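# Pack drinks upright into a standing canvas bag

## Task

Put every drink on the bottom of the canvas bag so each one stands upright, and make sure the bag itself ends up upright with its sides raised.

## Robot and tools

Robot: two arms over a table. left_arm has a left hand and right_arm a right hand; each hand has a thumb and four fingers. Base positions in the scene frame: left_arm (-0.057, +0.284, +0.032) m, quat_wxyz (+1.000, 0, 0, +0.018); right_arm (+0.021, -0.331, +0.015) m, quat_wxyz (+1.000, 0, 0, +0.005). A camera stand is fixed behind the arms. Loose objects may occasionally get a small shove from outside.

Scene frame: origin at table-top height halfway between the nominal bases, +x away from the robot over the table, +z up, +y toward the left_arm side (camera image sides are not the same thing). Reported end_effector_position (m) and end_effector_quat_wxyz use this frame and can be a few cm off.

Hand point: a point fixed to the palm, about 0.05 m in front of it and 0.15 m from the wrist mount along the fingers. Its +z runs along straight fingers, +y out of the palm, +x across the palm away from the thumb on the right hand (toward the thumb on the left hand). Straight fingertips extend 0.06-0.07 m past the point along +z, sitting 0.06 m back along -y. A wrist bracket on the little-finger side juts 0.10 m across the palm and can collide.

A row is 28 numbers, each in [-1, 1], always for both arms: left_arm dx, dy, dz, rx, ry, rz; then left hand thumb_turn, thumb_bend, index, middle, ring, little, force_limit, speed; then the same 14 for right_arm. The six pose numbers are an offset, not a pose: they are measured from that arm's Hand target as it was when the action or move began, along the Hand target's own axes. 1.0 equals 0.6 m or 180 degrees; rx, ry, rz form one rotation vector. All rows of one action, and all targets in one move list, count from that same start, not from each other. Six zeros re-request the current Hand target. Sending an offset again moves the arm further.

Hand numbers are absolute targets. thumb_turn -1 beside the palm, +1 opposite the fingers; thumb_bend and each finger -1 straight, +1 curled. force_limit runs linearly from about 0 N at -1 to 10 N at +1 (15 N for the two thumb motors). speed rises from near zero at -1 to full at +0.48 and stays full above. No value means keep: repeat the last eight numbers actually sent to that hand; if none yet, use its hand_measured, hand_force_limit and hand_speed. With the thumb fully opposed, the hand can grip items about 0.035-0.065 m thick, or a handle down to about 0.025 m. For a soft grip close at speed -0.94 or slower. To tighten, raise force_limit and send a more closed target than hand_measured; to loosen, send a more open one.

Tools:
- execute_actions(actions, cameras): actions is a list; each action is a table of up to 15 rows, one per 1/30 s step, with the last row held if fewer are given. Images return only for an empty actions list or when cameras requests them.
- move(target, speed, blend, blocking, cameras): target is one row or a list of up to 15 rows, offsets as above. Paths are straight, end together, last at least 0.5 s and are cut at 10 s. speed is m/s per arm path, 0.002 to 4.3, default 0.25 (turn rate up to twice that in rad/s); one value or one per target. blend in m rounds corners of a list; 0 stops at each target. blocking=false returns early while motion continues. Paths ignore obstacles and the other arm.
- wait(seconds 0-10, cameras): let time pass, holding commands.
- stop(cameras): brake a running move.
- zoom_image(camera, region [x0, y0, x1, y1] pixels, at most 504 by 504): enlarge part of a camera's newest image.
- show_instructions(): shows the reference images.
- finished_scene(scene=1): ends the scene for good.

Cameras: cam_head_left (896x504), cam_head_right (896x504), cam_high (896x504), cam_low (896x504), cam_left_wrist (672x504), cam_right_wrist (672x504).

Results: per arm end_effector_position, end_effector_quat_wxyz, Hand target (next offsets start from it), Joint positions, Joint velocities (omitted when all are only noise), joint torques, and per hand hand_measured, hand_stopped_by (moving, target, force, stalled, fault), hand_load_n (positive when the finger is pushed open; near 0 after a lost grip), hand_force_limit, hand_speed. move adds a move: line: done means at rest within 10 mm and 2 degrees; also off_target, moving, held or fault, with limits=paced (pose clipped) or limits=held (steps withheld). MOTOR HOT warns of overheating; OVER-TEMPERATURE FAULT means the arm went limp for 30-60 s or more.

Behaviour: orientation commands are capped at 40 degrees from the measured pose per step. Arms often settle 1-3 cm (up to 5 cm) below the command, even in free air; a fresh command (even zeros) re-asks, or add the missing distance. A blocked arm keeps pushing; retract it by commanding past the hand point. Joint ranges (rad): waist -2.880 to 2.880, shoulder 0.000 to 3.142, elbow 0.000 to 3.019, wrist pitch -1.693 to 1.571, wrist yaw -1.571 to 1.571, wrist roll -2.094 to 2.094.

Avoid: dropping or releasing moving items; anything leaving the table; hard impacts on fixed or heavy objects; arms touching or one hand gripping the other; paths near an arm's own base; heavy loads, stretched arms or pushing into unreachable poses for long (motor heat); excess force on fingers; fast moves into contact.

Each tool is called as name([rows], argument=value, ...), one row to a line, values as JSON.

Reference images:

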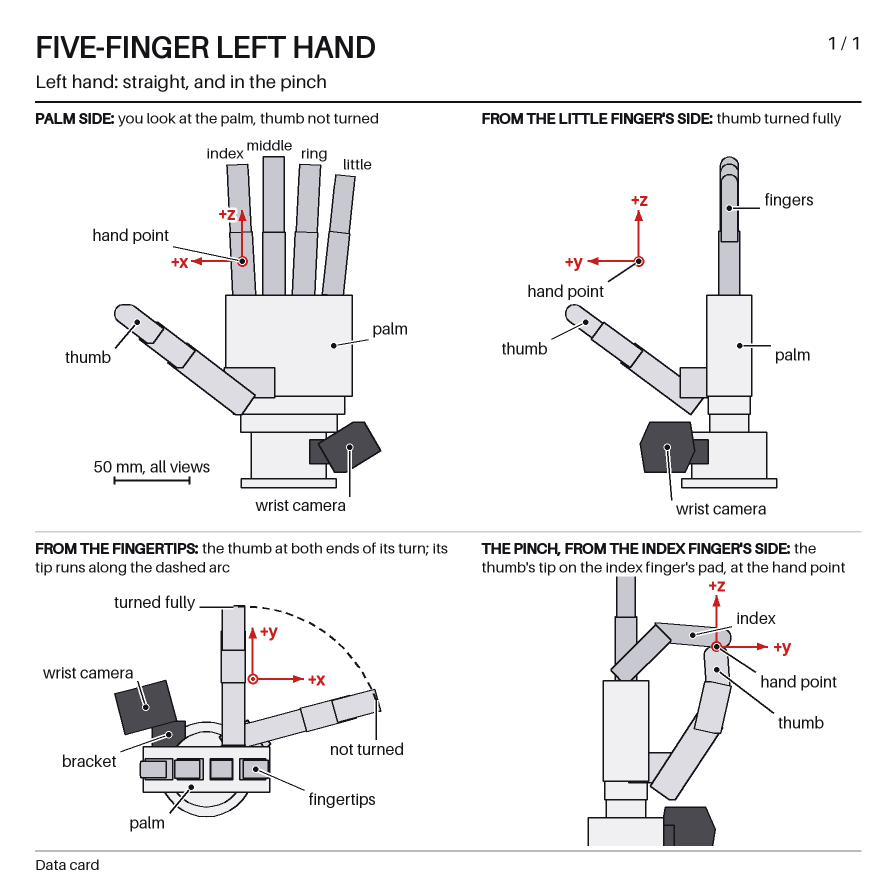

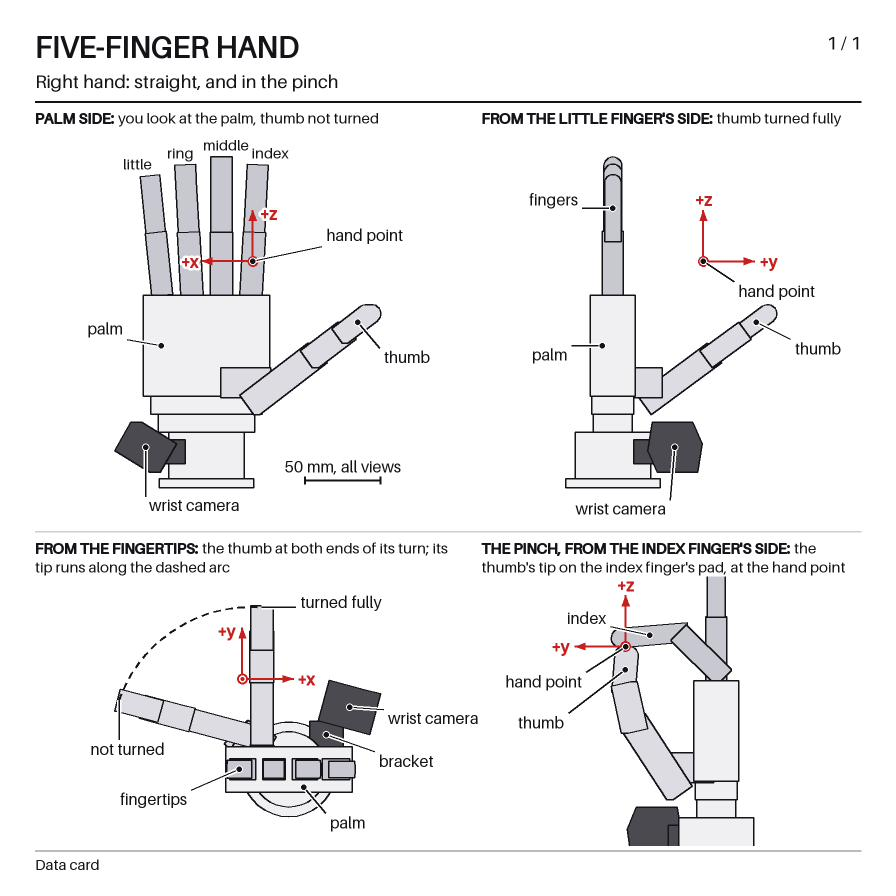

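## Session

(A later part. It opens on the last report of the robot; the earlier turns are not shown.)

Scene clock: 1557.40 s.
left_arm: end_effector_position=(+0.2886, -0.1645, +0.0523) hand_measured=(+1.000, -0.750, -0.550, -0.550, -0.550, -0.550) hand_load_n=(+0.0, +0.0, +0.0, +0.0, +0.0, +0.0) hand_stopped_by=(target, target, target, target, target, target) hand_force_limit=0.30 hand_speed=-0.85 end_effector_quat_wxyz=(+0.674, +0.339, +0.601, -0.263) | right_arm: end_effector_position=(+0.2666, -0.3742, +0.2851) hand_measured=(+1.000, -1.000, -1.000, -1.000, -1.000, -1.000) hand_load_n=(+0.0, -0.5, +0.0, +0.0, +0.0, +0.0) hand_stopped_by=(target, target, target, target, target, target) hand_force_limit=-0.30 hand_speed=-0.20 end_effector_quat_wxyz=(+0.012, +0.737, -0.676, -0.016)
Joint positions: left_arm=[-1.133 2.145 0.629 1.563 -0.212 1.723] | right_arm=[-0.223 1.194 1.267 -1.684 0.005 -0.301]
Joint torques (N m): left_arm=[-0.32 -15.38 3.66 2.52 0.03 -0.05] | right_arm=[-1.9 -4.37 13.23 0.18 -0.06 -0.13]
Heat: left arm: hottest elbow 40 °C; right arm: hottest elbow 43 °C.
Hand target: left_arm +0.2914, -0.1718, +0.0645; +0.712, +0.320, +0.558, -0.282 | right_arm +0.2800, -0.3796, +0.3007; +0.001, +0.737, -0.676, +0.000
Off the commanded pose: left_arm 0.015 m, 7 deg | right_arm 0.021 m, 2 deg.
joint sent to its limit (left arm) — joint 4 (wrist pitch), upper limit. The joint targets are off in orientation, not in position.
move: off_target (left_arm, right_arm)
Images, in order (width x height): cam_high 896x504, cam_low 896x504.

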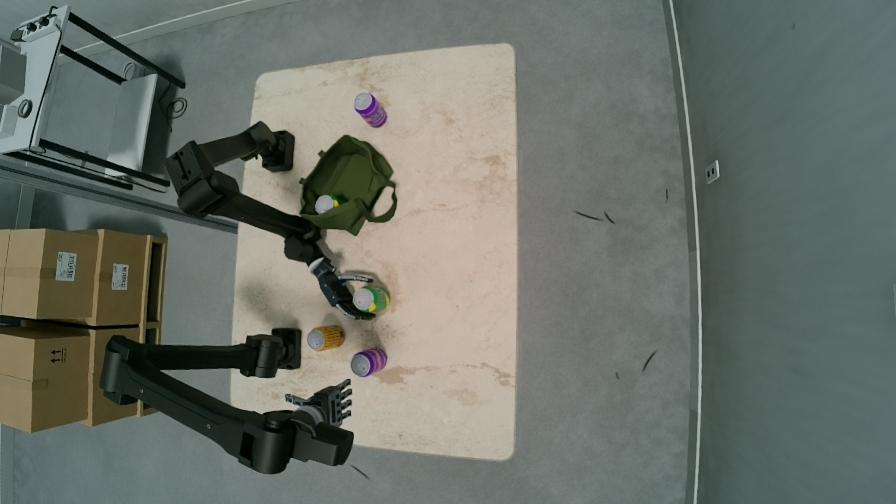

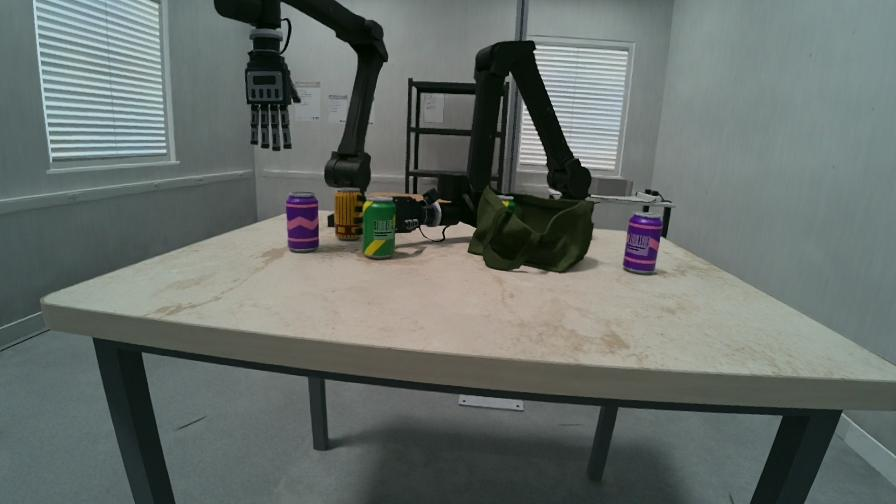

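move([
  [0, 0, 0, 0, 0, 0, 1, -1, -0.85, -0.85, -0.85, -0.85, 0.3, -0.6, 0, 0, 0, 0, 0, 0, 1, -1, -1, -1, -1, -1, -0.3, -0.2],
  [-0.067, 0.006, -0.1903, 0, 0, 0, 1, -1, -0.85, -0.85, -0.85, -0.85, 0.3, -0.6, 0, 0, 0, 0, 0, 0, 1, -1, -1, -1, -1, -1, -0.3, -0.2],
], speed=0.08, cameras=["cam_low", "cam_high"])

zoom_image(camera="cam_high", region=[280, 120, 420, 330])

Scene clock: 1561.10 s.
left_arm: end_effector_position=(+0.2190, -0.0784, +0.0757) hand_measured=(+1.000, -1.000, -0.850, -0.850, -0.850, -0.850) hand_load_n=(+0.0, +0.0, +0.0, +0.0, +0.0, +0.0) hand_stopped_by=(target, target, target, target, target, target) hand_force_limit=0.30 hand_speed=-0.60 end_effector_quat_wxyz=(+0.646, +0.349, +0.634, -0.243) | right_arm: end_effector_position=(+0.2666, -0.3742, +0.2851) hand_measured=(+1.000, -1.000, -1.000, -1.000, -1.000, -1.000) hand_load_n=(+0.0, +0.0, +0.0, +0.0, +0.0, +0.0) hand_stopped_by=(target, target, target, target, target, target) hand_force_limit=-0.30 hand_speed=-0.20 end_effector_quat_wxyz=(+0.012, +0.737, -0.676, -0.016)
Joint positions: left_arm=[-1.228 1.932 0.319 1.563 -0.329 1.698] | right_arm=[-0.223 1.194 1.267 -1.684 0.005 -0.301]
Joint torques (N m): left_arm=[-0.79 -12.4 1.28 2.51 -0.15 -0.24] | right_arm=[-1.85 -4.31 13.22 0.17 -0.05 -0.12]
Heat: left arm: hottest elbow 40 °C; right arm: hottest elbow 43 °C.
Hand target: left_arm +0.2153, -0.0799, +0.0846; +0.712, +0.320, +0.558, -0.282 | right_arm +0.2800, -0.3796, +0.3007; +0.001, +0.737, -0.676, +0.000
Off the commanded pose: left_arm 0.010 m, 13 deg | right_arm 0.021 m, 2 deg.
joint sent to its limit (left arm) — joint 4 (wrist pitch), upper limit. The joint targets are off in orientation, not in position.
move: off_target (left_arm, right_arm)
Images, in order (width x height): cam_high 896x504, cam_low 896x504.

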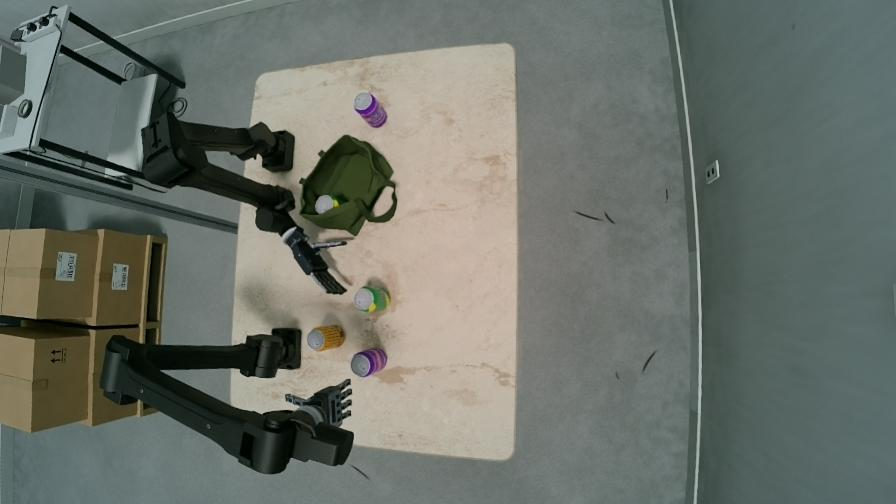

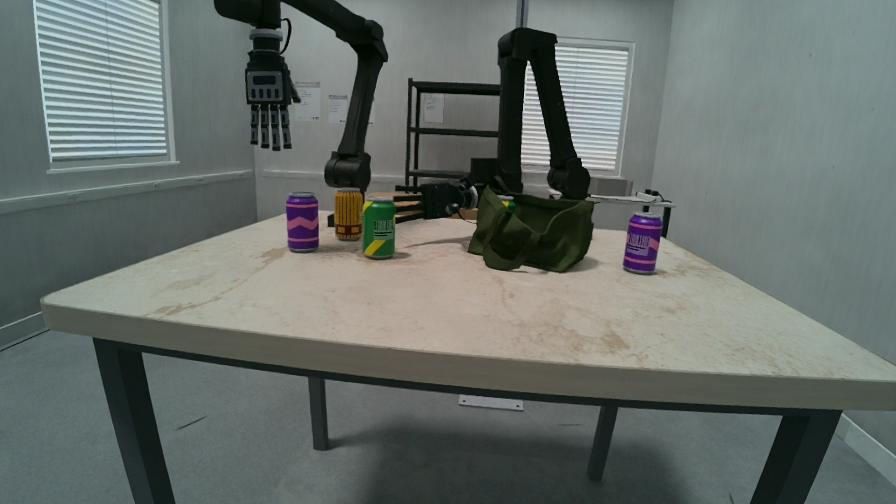

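Scaled by 2.400 from the camera's 896x504 image, which has a finer 1280x720 frame.

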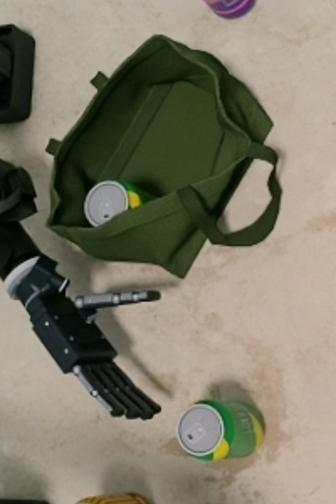

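move([
  [-0.2, 0.04, 0.15, 0, 0.2778, 0, 1, -1, -0.85, -0.85, -0.85, -0.85, 0.3, -0.6, 0, 0, 0, 0, 0, 0, 1, -1, -1, -1, -1, -1, -0.3, -0.2],
  [-0.4178, 0.1267, -0.3417, -0.4873, 0.4072, -0.4539, 1, -1, -1, -1, -1, -1, 0.3, 0, 0, 0, 0, 0, 0, 0, 1, -1, -1, -1, -1, -1, -0.3, -0.2],
], speed=0.25, blend=[0.03, 0], cameras=["cam_high", "cam_head_left", "cam_head_right", "cam_low"])

Scene clock: 1583.87 s.
left_arm: end_effector_position=(+0.0918, +0.1374, +0.2975) hand_measured=(+1.000, -1.000, -1.000, -1.000, -1.000, -1.000) hand_load_n=(+0.0, +0.0, +0.0, +0.0, +0.0, +0.0) hand_stopped_by=(target, target, target, target, target, target) hand_force_limit=0.30 hand_speed=0.00 end_effector_quat_wxyz=(+0.005, -0.467, +0.884, -0.012) | right_arm: end_effector_position=(+0.2666, -0.3742, +0.2851) hand_measured=(+1.000, -1.000, -1.000, -1.000, -1.000, -1.000) hand_load_n=(+0.0, +0.0, +0.5, +0.0, +0.0, +0.0) hand_stopped_by=(target, target, target, target, target, target) hand_force_limit=-0.30 hand_speed=-0.20 end_effector_quat_wxyz=(+0.012, +0.737, -0.676, -0.016)
Joint positions: left_arm=[-0.656 1.016 1.14 -1.669 0.001 -0.021] | right_arm=[-0.223 1.194 1.267 -1.684 0.005 -0.301]
Joint torques (N m): left_arm=[0.38 -5.66 8.49 -0.53 0.11 -0.28] | right_arm=[-1.79 -4.31 13.23 0.18 -0.05 -0.12]
Heat: left arm: hottest elbow 38 °C; right arm: hottest elbow 44 °C.
Hand target: left_arm +0.0923, +0.1374, +0.3044; +0.000, -0.477, +0.879, +0.001 | right_arm +0.2800, -0.3796, +0.3007; +0.001, +0.737, -0.676, +0.000
Off the commanded pose: left_arm 0.007 m, 2 deg | right_arm 0.021 m, 2 deg.
joint sent to its limit (left arm) — joint 4 (wrist pitch), lower limit. The joint targets still meet the commanded pose.
move: off_target (right_arm)
Images, in order (width x height): cam_head_left 896x504, cam_head_right 896x504, cam_high 896x504, cam_low 896x504.

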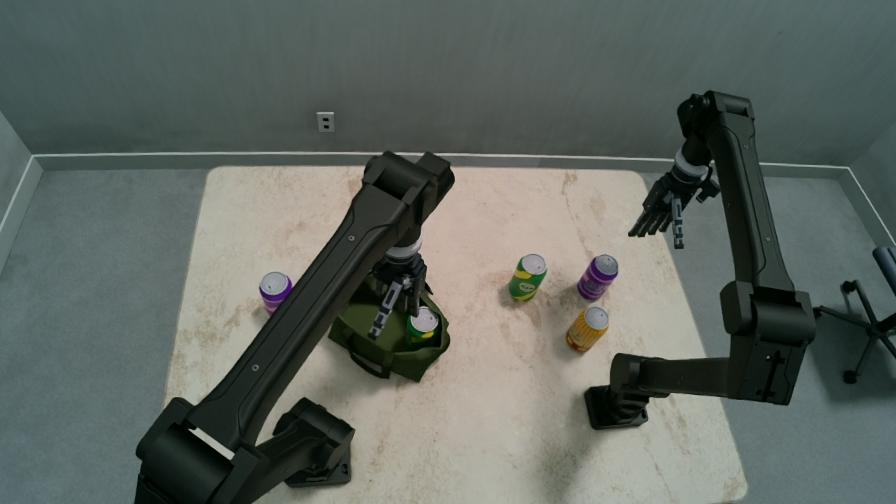

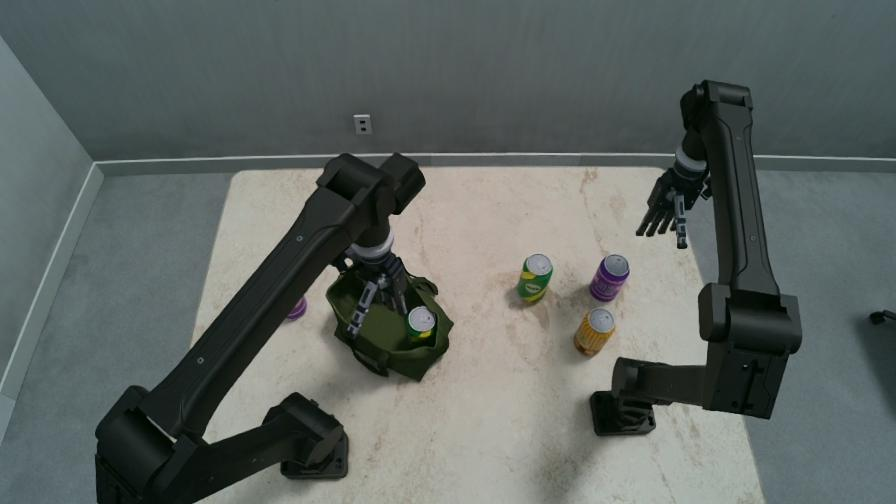

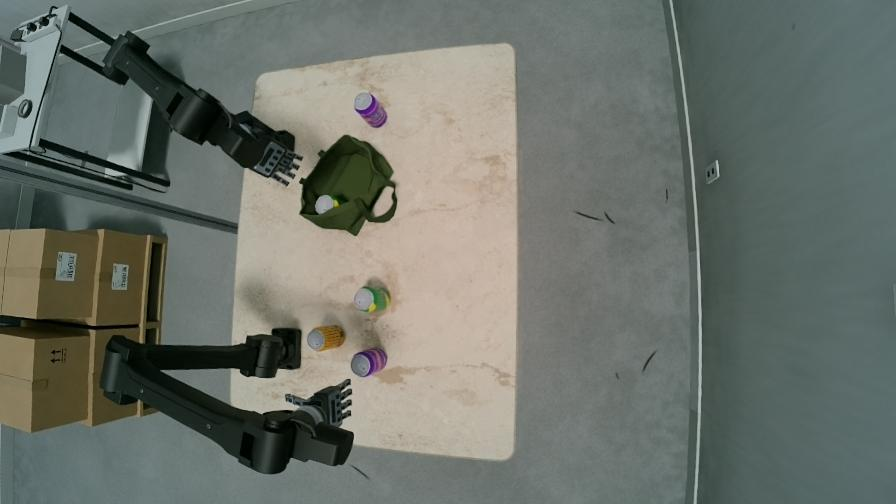

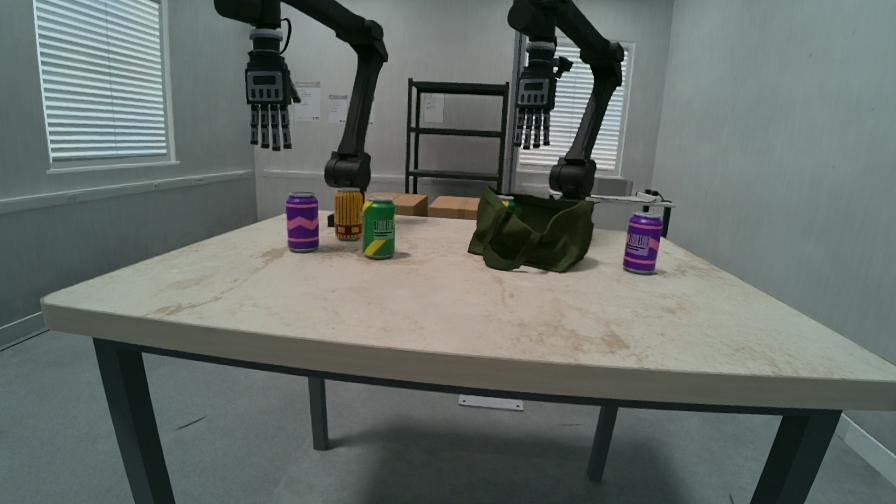

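zoom_image(camera="cam_high", region=[290, 125, 410, 245])

zoom_image(camera="cam_head_left", region=[320, 250, 470, 390])

zoom_image(camera="cam_head_right", region=[310, 240, 470, 390])

Scaled by 4.200 from the camera's 896x504 image, which has a finer 1280x720 frame.

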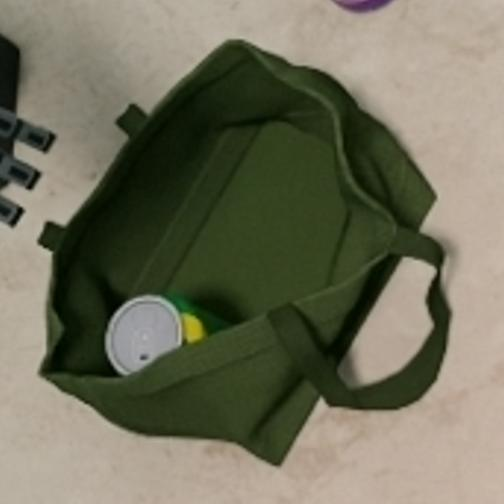

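Scaled by 3.360 from the camera's 896x504 image, which has a finer 1280x720 frame.

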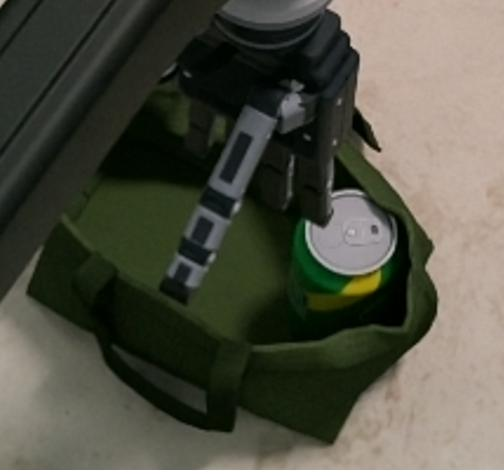

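Scaled by 3.150 from the camera's 896x504 image, which has a finer 1280x720 frame.

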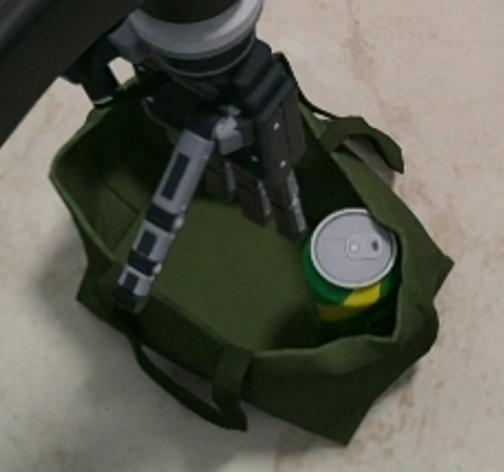

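move(target=[0.0205, -0.0247, 0.1, 0, 0, 0, 1, -1, -1, -1, -1, -1, 0.3, 0, -0.3440, -0.0765, 0.0845, 0, 0, 0, 1, -1, -1, -1, -1, -1, -0.3, -0.2], speed=0.2, cameras=["cam_high", "cam_right_wrist", "cam_left_wrist", "cam_head_left"])

Scene clock: 1593.47 s.
left_arm: end_effector_position=(+0.0969, +0.1230, +0.2474) hand_measured=(+1.000, -1.000, -1.000, -1.000, -1.000, -1.000) hand_load_n=(+0.0, +0.0, +0.0, +0.0, +0.0, +0.0) hand_stopped_by=(target, target, target, target, target, target) hand_force_limit=0.30 hand_speed=0.00 end_effector_quat_wxyz=(-0.001, -0.475, +0.880, +0.001) | right_arm: end_effector_position=(+0.2984, -0.1753, +0.2458) hand_measured=(+1.000, -1.000, -1.000, -1.000, -1.000, -1.000) hand_load_n=(+0.0, +0.0, +0.0, +0.0, +0.0, +0.0) hand_stopped_by=(target, target, target, target, target, target) hand_force_limit=-0.30 hand_speed=-0.20 end_effector_quat_wxyz=(+0.011, +0.738, -0.674, -0.008)
Joint positions: left_arm=[-0.683 1.064 1.035 -1.546 0.001 -0.067] | right_arm=[0.357 1.31 1.267 -1.554 -0.004 0.275]
Joint torques (N m): left_arm=[-0.91 -5.48 7.34 0.34 -0.09 -0.28] | right_arm=[-0.73 -6.36 10.47 0.96 0.15 0.02]
Heat: left arm: hottest elbow 38 °C; right arm: hottest elbow 45 °C.
Hand target: left_arm +0.0981, +0.1191, +0.2445; +0.000, -0.477, +0.879, +0.001 | right_arm +0.3078, -0.1701, +0.2499; +0.001, +0.737, -0.676, +0.000
Off the commanded pose: left_arm 0.005 m, 0 deg | right_arm 0.012 m, 1 deg.
move: off_target (right_arm)
Images, in order (width x height): cam_head_left 896x504, cam_high 896x504, cam_left_wrist 672x504, cam_right_wrist 672x504.

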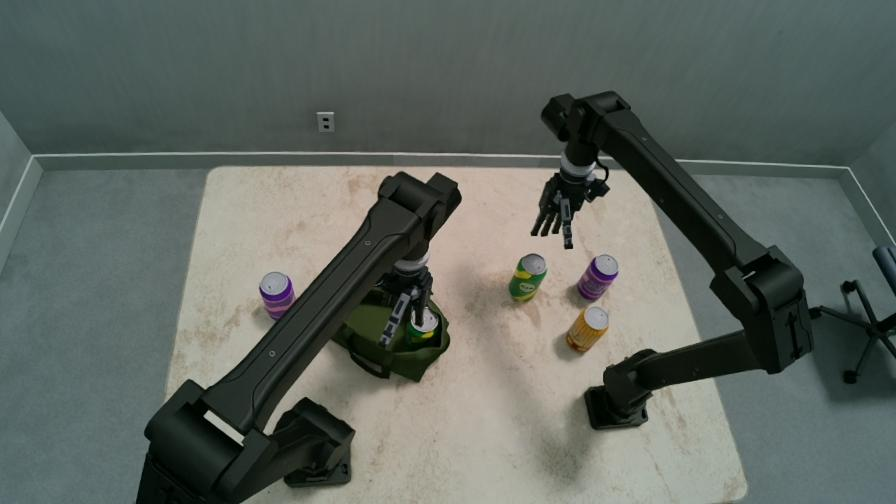

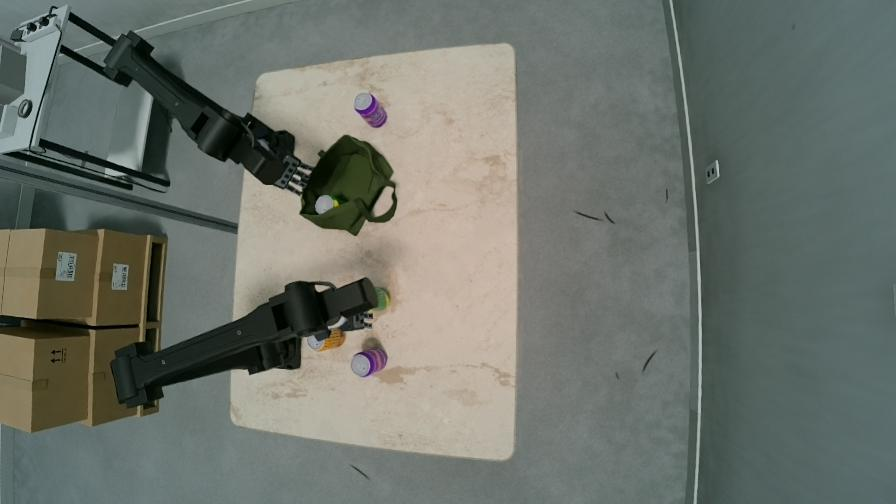

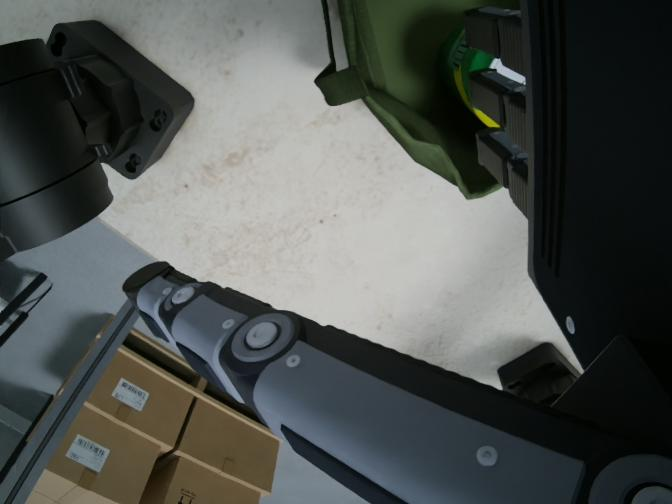

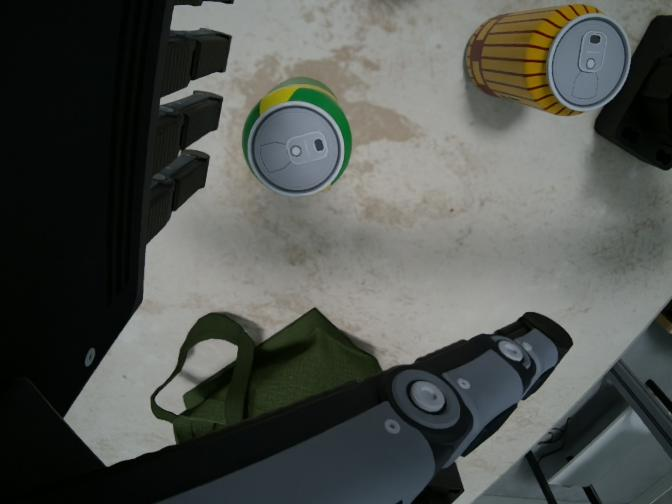

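execute_actions(actions=[], cameras=["cam_high", "cam_head_left", "cam_left_wrist", "cam_right_wrist", "cam_low"])

Scene clock: 1595.73 s.
left_arm: end_effector_position=(+0.0969, +0.1230, +0.2474) hand_measured=(+1.000, -1.000, -1.000, -1.000, -1.000, -1.000) hand_load_n=(+0.0, +0.0, +0.0, +0.0, +0.0, +0.0) hand_stopped_by=(target, target, target, target, target, target) hand_force_limit=0.30 hand_speed=0.00 end_effector_quat_wxyz=(-0.001, -0.475, +0.880, +0.001) | right_arm: end_effector_position=(+0.2984, -0.1752, +0.2458) hand_measured=(+1.000, -1.000, -1.000, -1.000, -1.000, -1.000) hand_load_n=(+0.0, +0.0, +0.0, +0.0, +0.0, +0.0) hand_stopped_by=(target, target, target, target, target, target) hand_force_limit=-0.30 hand_speed=-0.20 end_effector_quat_wxyz=(+0.011, +0.738, -0.674, -0.008)
Joint positions: left_arm=[-0.683 1.064 1.035 -1.546 0.001 -0.067] | right_arm=[0.357 1.31 1.267 -1.554 -0.004 0.276]
Joint velocities: within noise
Joint torques (N m): left_arm=[-0.91 -5.54 7.32 0.34 -0.09 -0.28] | right_arm=[-0.79 -6.42 10.47 0.96 0.16 0.04]
Heat: left arm: hottest elbow 38 °C; right arm: hottest elbow 45 °C.
Hand target: left_arm +0.0981, +0.1191, +0.2445; +0.000, -0.477, +0.879, +0.001 | right_arm +0.3078, -0.1700, +0.2499; +0.001, +0.737, -0.676, +0.000
Off the commanded pose: left_arm 0.005 m, 0 deg | right_arm 0.012 m, 1 deg.
Images, in order (width x height): cam_head_left 896x504, cam_high 896x504, cam_low 896x504, cam_left_wrist 672x504, cam_right_wrist 672x504.

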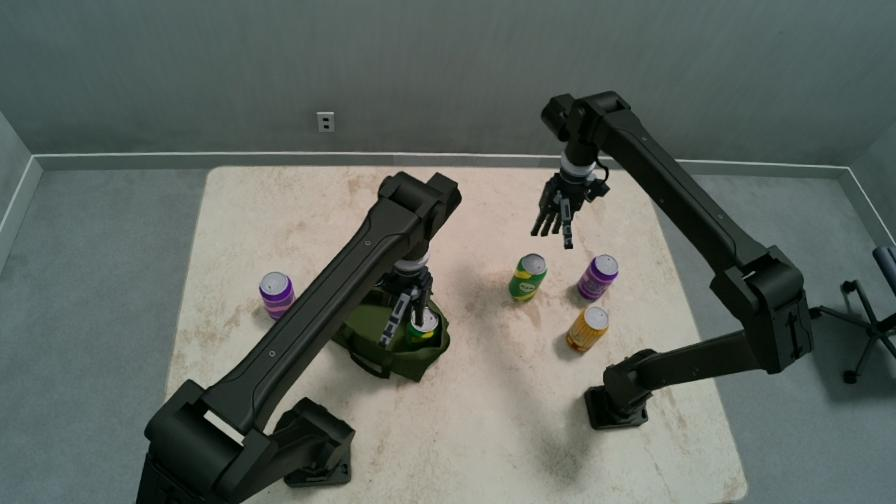

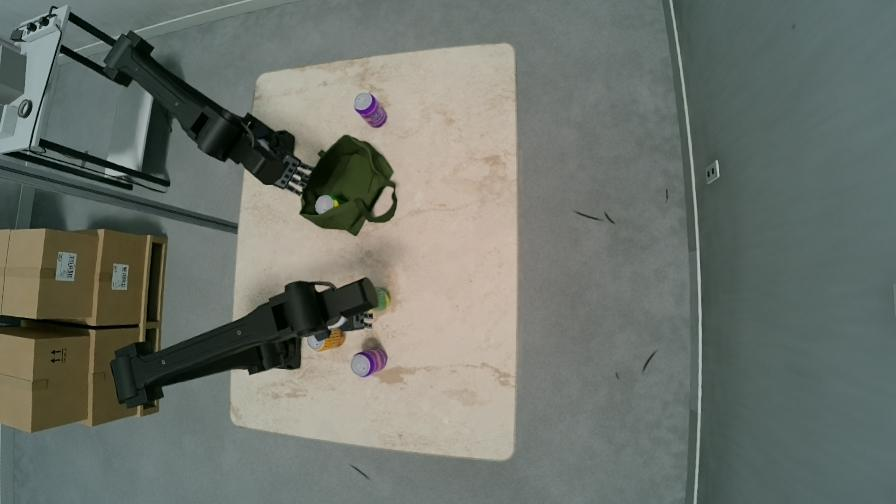

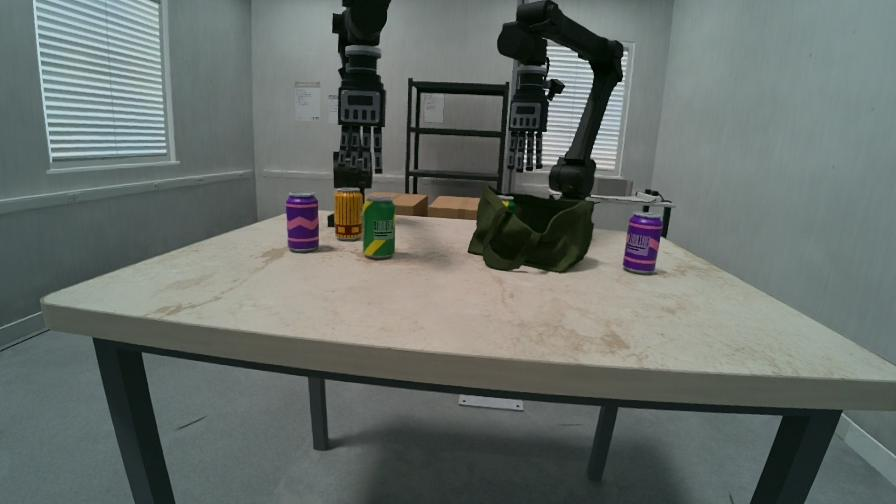

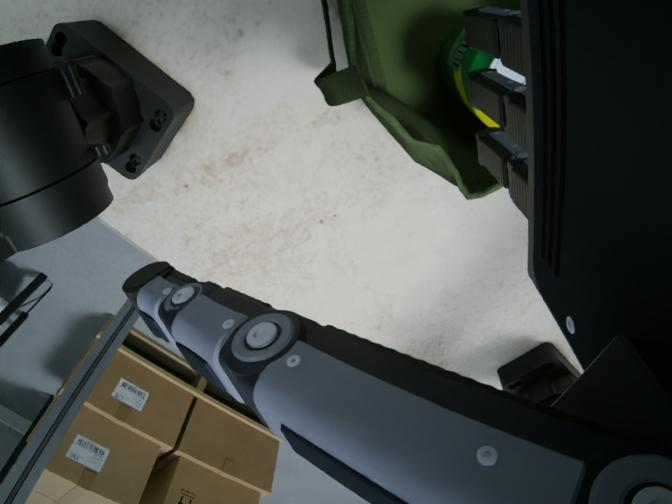

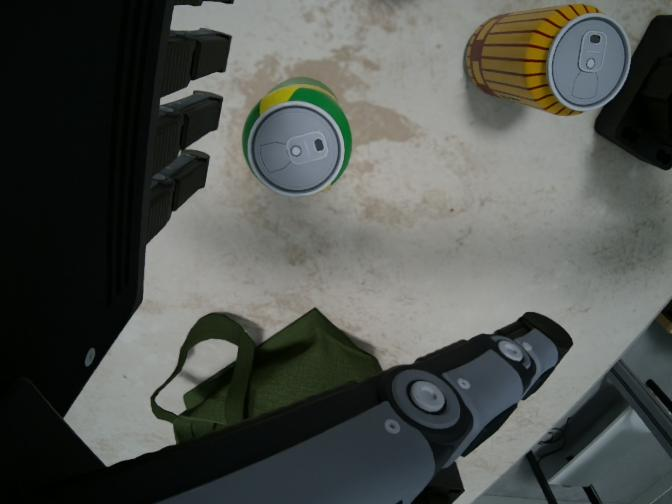

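zoom_image(camera="cam_left_wrist", region=[300, 0, 560, 220])

zoom_image(camera="cam_high", region=[270, 120, 430, 250])

Scaled by 1.938 from the camera's 672x504 image, which has a finer 960x720 frame.

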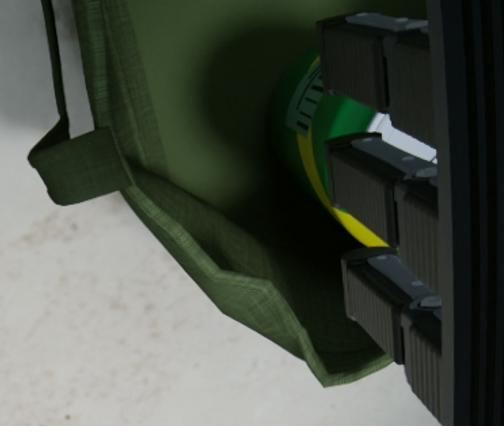

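Scaled by 3.150 from the camera's 896x504 image, which has a finer 1280x720 frame.

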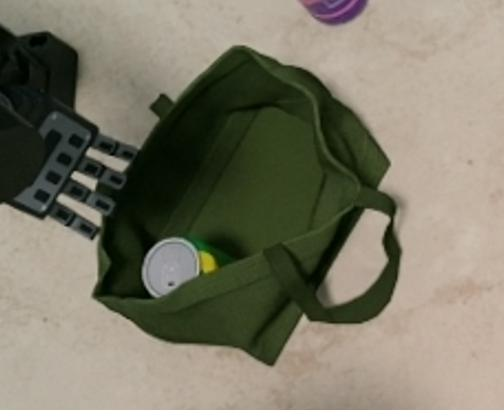

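move(target=[0, -0.00833, 0.065, 0, 0, 0, 1, -1, -1, -1, -1, -1, 0.3, 0, 0, 0, 0, 0, 0, 0, 1, -1, -1, -1, -1, -1, -0.3, -0.2], speed=0.12, cameras=["cam_left_wrist", "cam_high"])

Scene clock: 1599.97 s.
left_arm: end_effector_position=(+0.1011, +0.1199, +0.2083) hand_measured=(+1.000, -1.000, -1.000, -1.000, -1.000, -1.000) hand_load_n=(+0.0, +0.0, +0.0, +0.0, +0.0, +0.0) hand_stopped_by=(target, target, target, target, target, target) hand_force_limit=0.30 hand_speed=0.00 end_effector_quat_wxyz=(-0.002, -0.475, +0.880, +0.002) | right_arm: end_effector_position=(+0.2984, -0.1752, +0.2458) hand_measured=(+1.000, -1.000, -1.000, -1.000, -1.000, -1.000) hand_load_n=(+0.0, +0.0, +0.0, +0.0, +0.0, +0.0) hand_stopped_by=(target, target, target, target, target, target) hand_force_limit=-0.30 hand_speed=-0.20 end_effector_quat_wxyz=(+0.011, +0.738, -0.674, -0.008)
Joint positions: left_arm=[-0.683 1.088 0.949 -1.436 0.001 -0.067] | right_arm=[0.357 1.31 1.267 -1.554 -0.004 0.276]
Joint torques (N m): left_arm=[-0.79 -5.89 7.27 0.31 -0.09 -0.26] | right_arm=[-0.73 -6.42 10.47 0.95 0.16 0.04]
Heat: left arm: hottest elbow 38 °C; right arm: hottest elbow 44 °C.
Hand target: left_arm +0.1023, +0.1165, +0.2055; +0.000, -0.477, +0.879, +0.001 | right_arm +0.3078, -0.1700, +0.2499; +0.001, +0.737, -0.676, +0.000
Off the commanded pose: left_arm 0.005 m, 0 deg | right_arm 0.012 m, 1 deg.
move: off_target (right_arm)
Images, in order (width x height): cam_high 896x504, cam_left_wrist 672x504.

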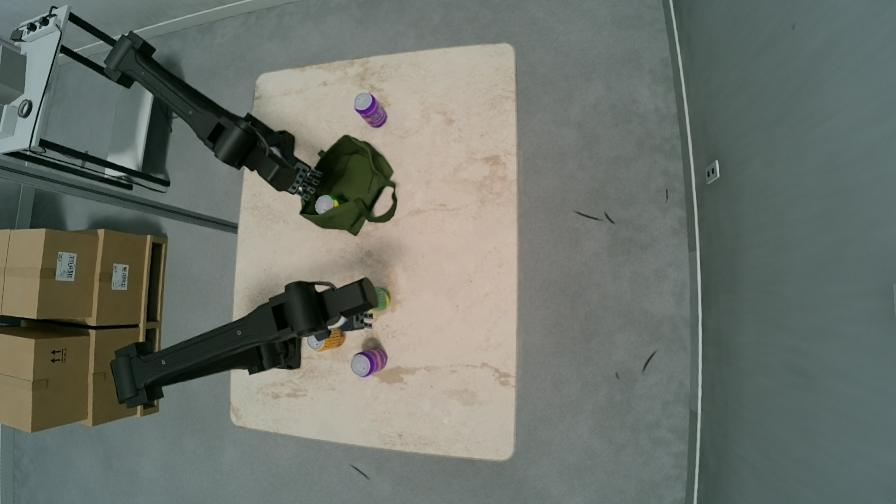

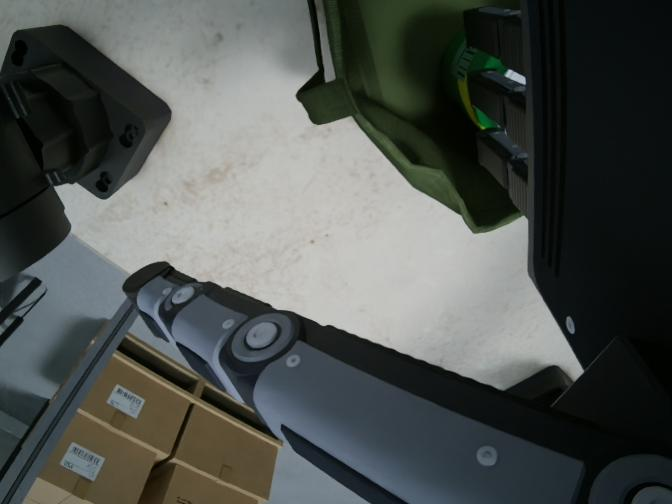

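move(target=[0, 0, 0.072, 0, 0, 0, 1, -1, -1, -1, -1, -1, 0.3, 0, 0, 0, 0, 0, 0, 0, 1, -1, -1, -1, -1, -1, -0.3, -0.2], speed=0.12, cameras=["cam_left_wrist", "cam_high"])

Scene clock: 1601.20 s.
left_arm: end_effector_position=(+0.1005, +0.1203, +0.1654) hand_measured=(+1.000, -1.000, -1.000, -1.000, -1.000, -1.000) hand_load_n=(+0.0, +0.0, -0.5, +0.0, +0.0, +0.0) hand_stopped_by=(target, target, target, target, target, target) hand_force_limit=0.30 hand_speed=0.00 end_effector_quat_wxyz=(-0.002, -0.475, +0.880, +0.003) | right_arm: end_effector_position=(+0.2984, -0.1752, +0.2458) hand_measured=(+1.000, -1.000, -1.000, -1.000, -1.000, -1.000) hand_load_n=(+0.0, -0.5, +0.0, +0.0, +0.0, +0.0) hand_stopped_by=(target, target, target, target, target, target) hand_force_limit=-0.30 hand_speed=-0.20 end_effector_quat_wxyz=(+0.011, +0.738, -0.674, -0.008)
Joint positions: left_arm=[-0.683 1.114 0.852 -1.317 0.001 -0.067] | right_arm=[0.357 1.31 1.267 -1.554 -0.004 0.276]
Joint torques (N m): left_arm=[-0.79 -6.01 7.13 0.47 -0.09 -0.26] | right_arm=[-0.73 -6.36 10.45 0.95 0.16 0.04]
Heat: left arm: hottest elbow 38 °C; right arm: hottest elbow 44 °C.
Hand target: left_arm +0.1022, +0.1165, +0.1622; +0.000, -0.477, +0.879, +0.001 | right_arm +0.3078, -0.1700, +0.2499; +0.001, +0.737, -0.676, +0.000
Off the commanded pose: left_arm 0.005 m, 0 deg | right_arm 0.012 m, 1 deg.
move: off_target (right_arm)
Images, in order (width x height): cam_high 896x504, cam_left_wrist 672x504.

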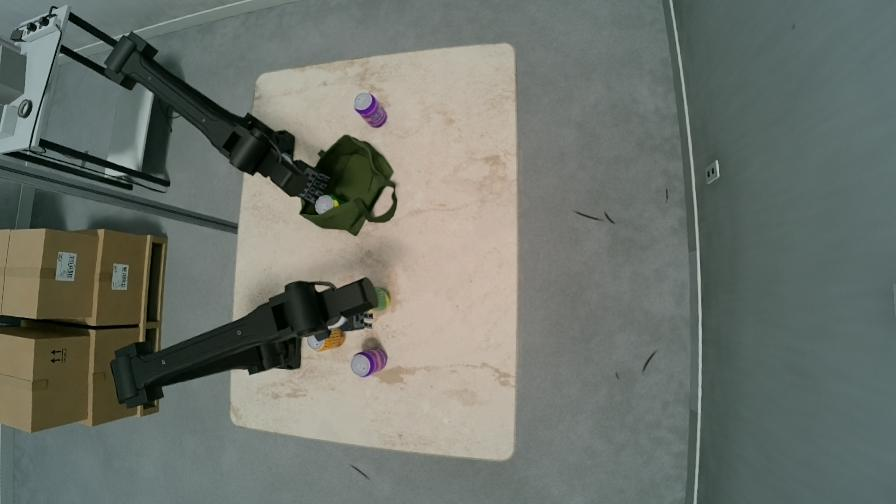

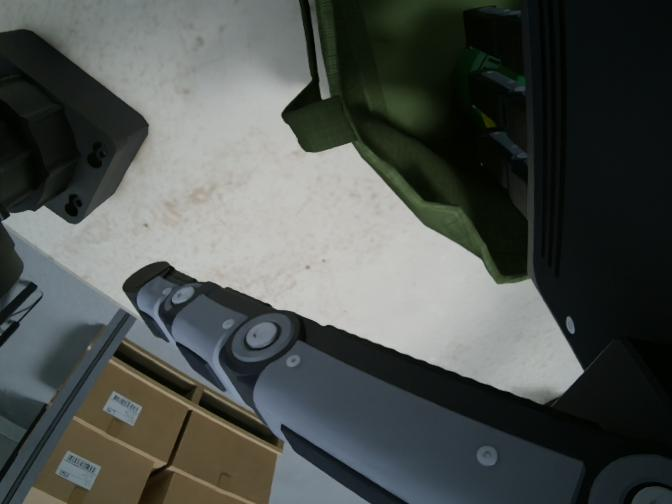

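move(target=[0, 0, 0.078, 0, 0, 0, 1, -1, -1, -1, -1, -1, 0.3, 0, 0, 0, 0, 0, 0, 0, 1, -1, -1, -1, -1, -1, -0.3, -0.2], speed=0.12, cameras=["cam_left_wrist"])

Scene clock: 1603.53 s.
left_arm: end_effector_position=(+0.0989, +0.1215, +0.1184) hand_measured=(+1.000, -1.000, -1.000, -1.000, -1.000, -1.000) hand_load_n=(+0.0, +0.0, -0.5, +0.0, +0.5, +0.0) hand_stopped_by=(target, target, target, target, target, target) hand_force_limit=0.30 hand_speed=0.00 end_effector_quat_wxyz=(-0.004, -0.475, +0.880, +0.007) | right_arm: end_effector_position=(+0.2984, -0.1752, +0.2458) hand_measured=(+1.000, -1.000, -1.000, -1.000, -1.000, -1.000) hand_load_n=(+0.0, +0.0, +0.0, +0.0, -0.5, +0.0) hand_stopped_by=(target, target, target, target, target, target) hand_force_limit=-0.30 hand_speed=-0.20 end_effector_quat_wxyz=(+0.011, +0.738, -0.674, -0.008)
Joint positions: left_arm=[-0.683 1.162 0.756 -1.179 0.001 -0.067] | right_arm=[0.357 1.31 1.267 -1.554 -0.004 0.276]
Joint torques (N m): left_arm=[-0.79 -6.3 6.99 0.87 -0.08 -0.26] | right_arm=[-0.79 -6.36 10.47 0.95 0.16 0.04]
Heat: left arm: hottest elbow 38 °C; right arm: hottest elbow 44 °C.
Hand target: left_arm +0.1023, +0.1166, +0.1155; +0.000, -0.477, +0.879, +0.001 | right_arm +0.3078, -0.1700, +0.2499; +0.001, +0.737, -0.676, +0.000
Off the commanded pose: left_arm 0.007 m, 1 deg | right_arm 0.012 m, 1 deg.
move: off_target (right_arm)
Images, in order (width x height): cam_left_wrist 672x504.

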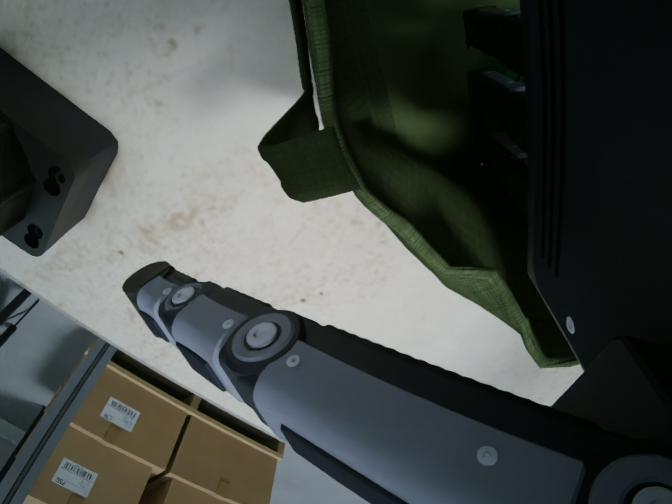

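move(target=[0, -0.07, 0, 0, 0, 0, 1, -1, -1, -1, -1, -1, 0.3, 0, 0, 0, 0, 0, 0, 0, 1, -1, -1, -1, -1, -1, -0.3, -0.2], speed=0.06, cameras=["cam_left_wrist", "cam_high"])

Scene clock: 1605.13 s.
left_arm: end_effector_position=(+0.1113, +0.1120, +0.1062) hand_measured=(+1.000, -1.000, -1.000, -1.000, -1.000, -1.000) hand_load_n=(+0.0, -0.5, -1.0, +0.0, +0.0, +0.0) hand_stopped_by=(target, target, target, target, target, target) hand_force_limit=0.30 hand_speed=0.00 end_effector_quat_wxyz=(-0.015, -0.475, +0.879, +0.031) | right_arm: end_effector_position=(+0.2984, -0.1752, +0.2458) hand_measured=(+1.000, -1.000, -1.000, -1.000, -1.000, -1.000) hand_load_n=(+0.0, +0.0, +0.0, +0.0, +0.0, +0.0) hand_stopped_by=(target, target, target, target, target, target) hand_force_limit=-0.30 hand_speed=-0.20 end_effector_quat_wxyz=(+0.011, +0.738, -0.674, -0.008)
Joint positions: left_arm=[-0.683 1.27 0.796 -1.165 0.002 -0.067] | right_arm=[0.357 1.31 1.267 -1.554 -0.004 0.276]
Joint torques (N m): left_arm=[0.03 -7 10.54 0.81 -0.11 -0.14] | right_arm=[-0.79 -6.36 10.48 0.94 0.16 0.05]
Heat: left arm: hottest elbow 38 °C; right arm: hottest elbow 44 °C.
Hand target: left_arm +0.1376, +0.0936, +0.1154; +0.000, -0.477, +0.879, +0.000 | right_arm +0.3078, -0.1700, +0.2499; +0.001, +0.737, -0.676, +0.000
Off the commanded pose: left_arm 0.033 m, 4 deg | right_arm 0.012 m, 1 deg.
move: off_target (left_arm, right_arm)
Images, in order (width x height): cam_high 896x504, cam_left_wrist 672x504.

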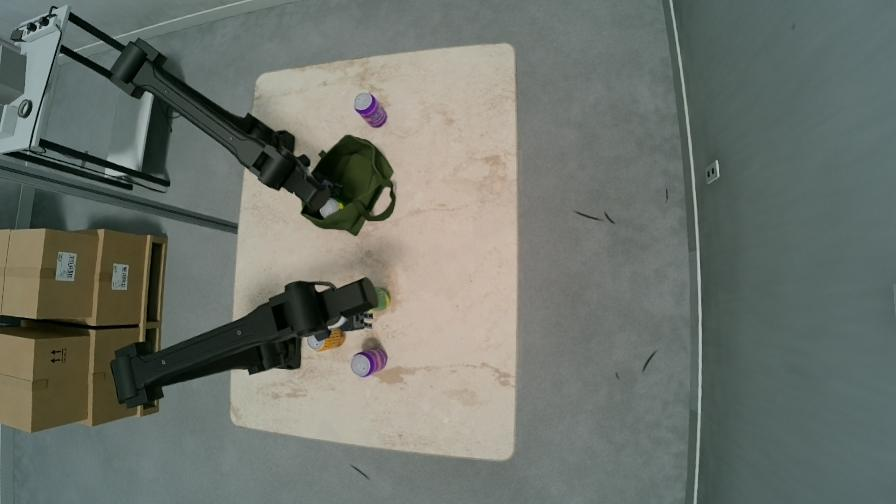

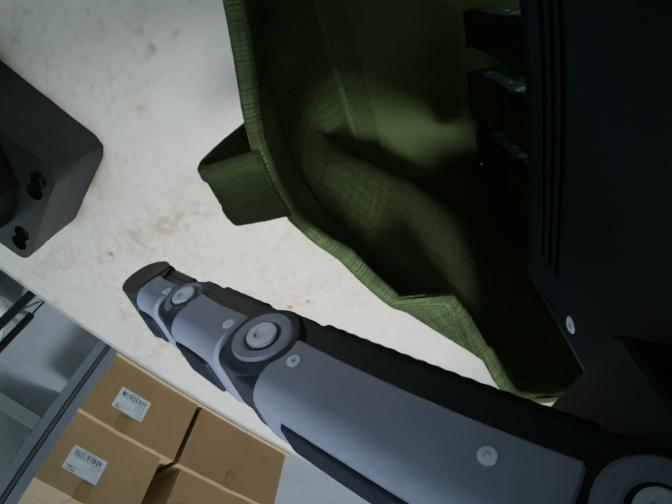

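zoom_image(camera="cam_high", region=[270, 120, 430, 250])

Scaled by 3.150 from the camera's 896x504 image, which has a finer 1280x720 frame.

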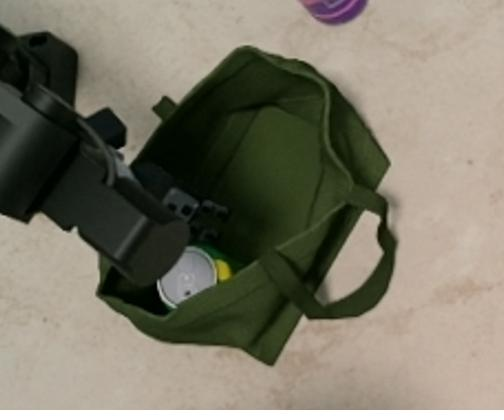

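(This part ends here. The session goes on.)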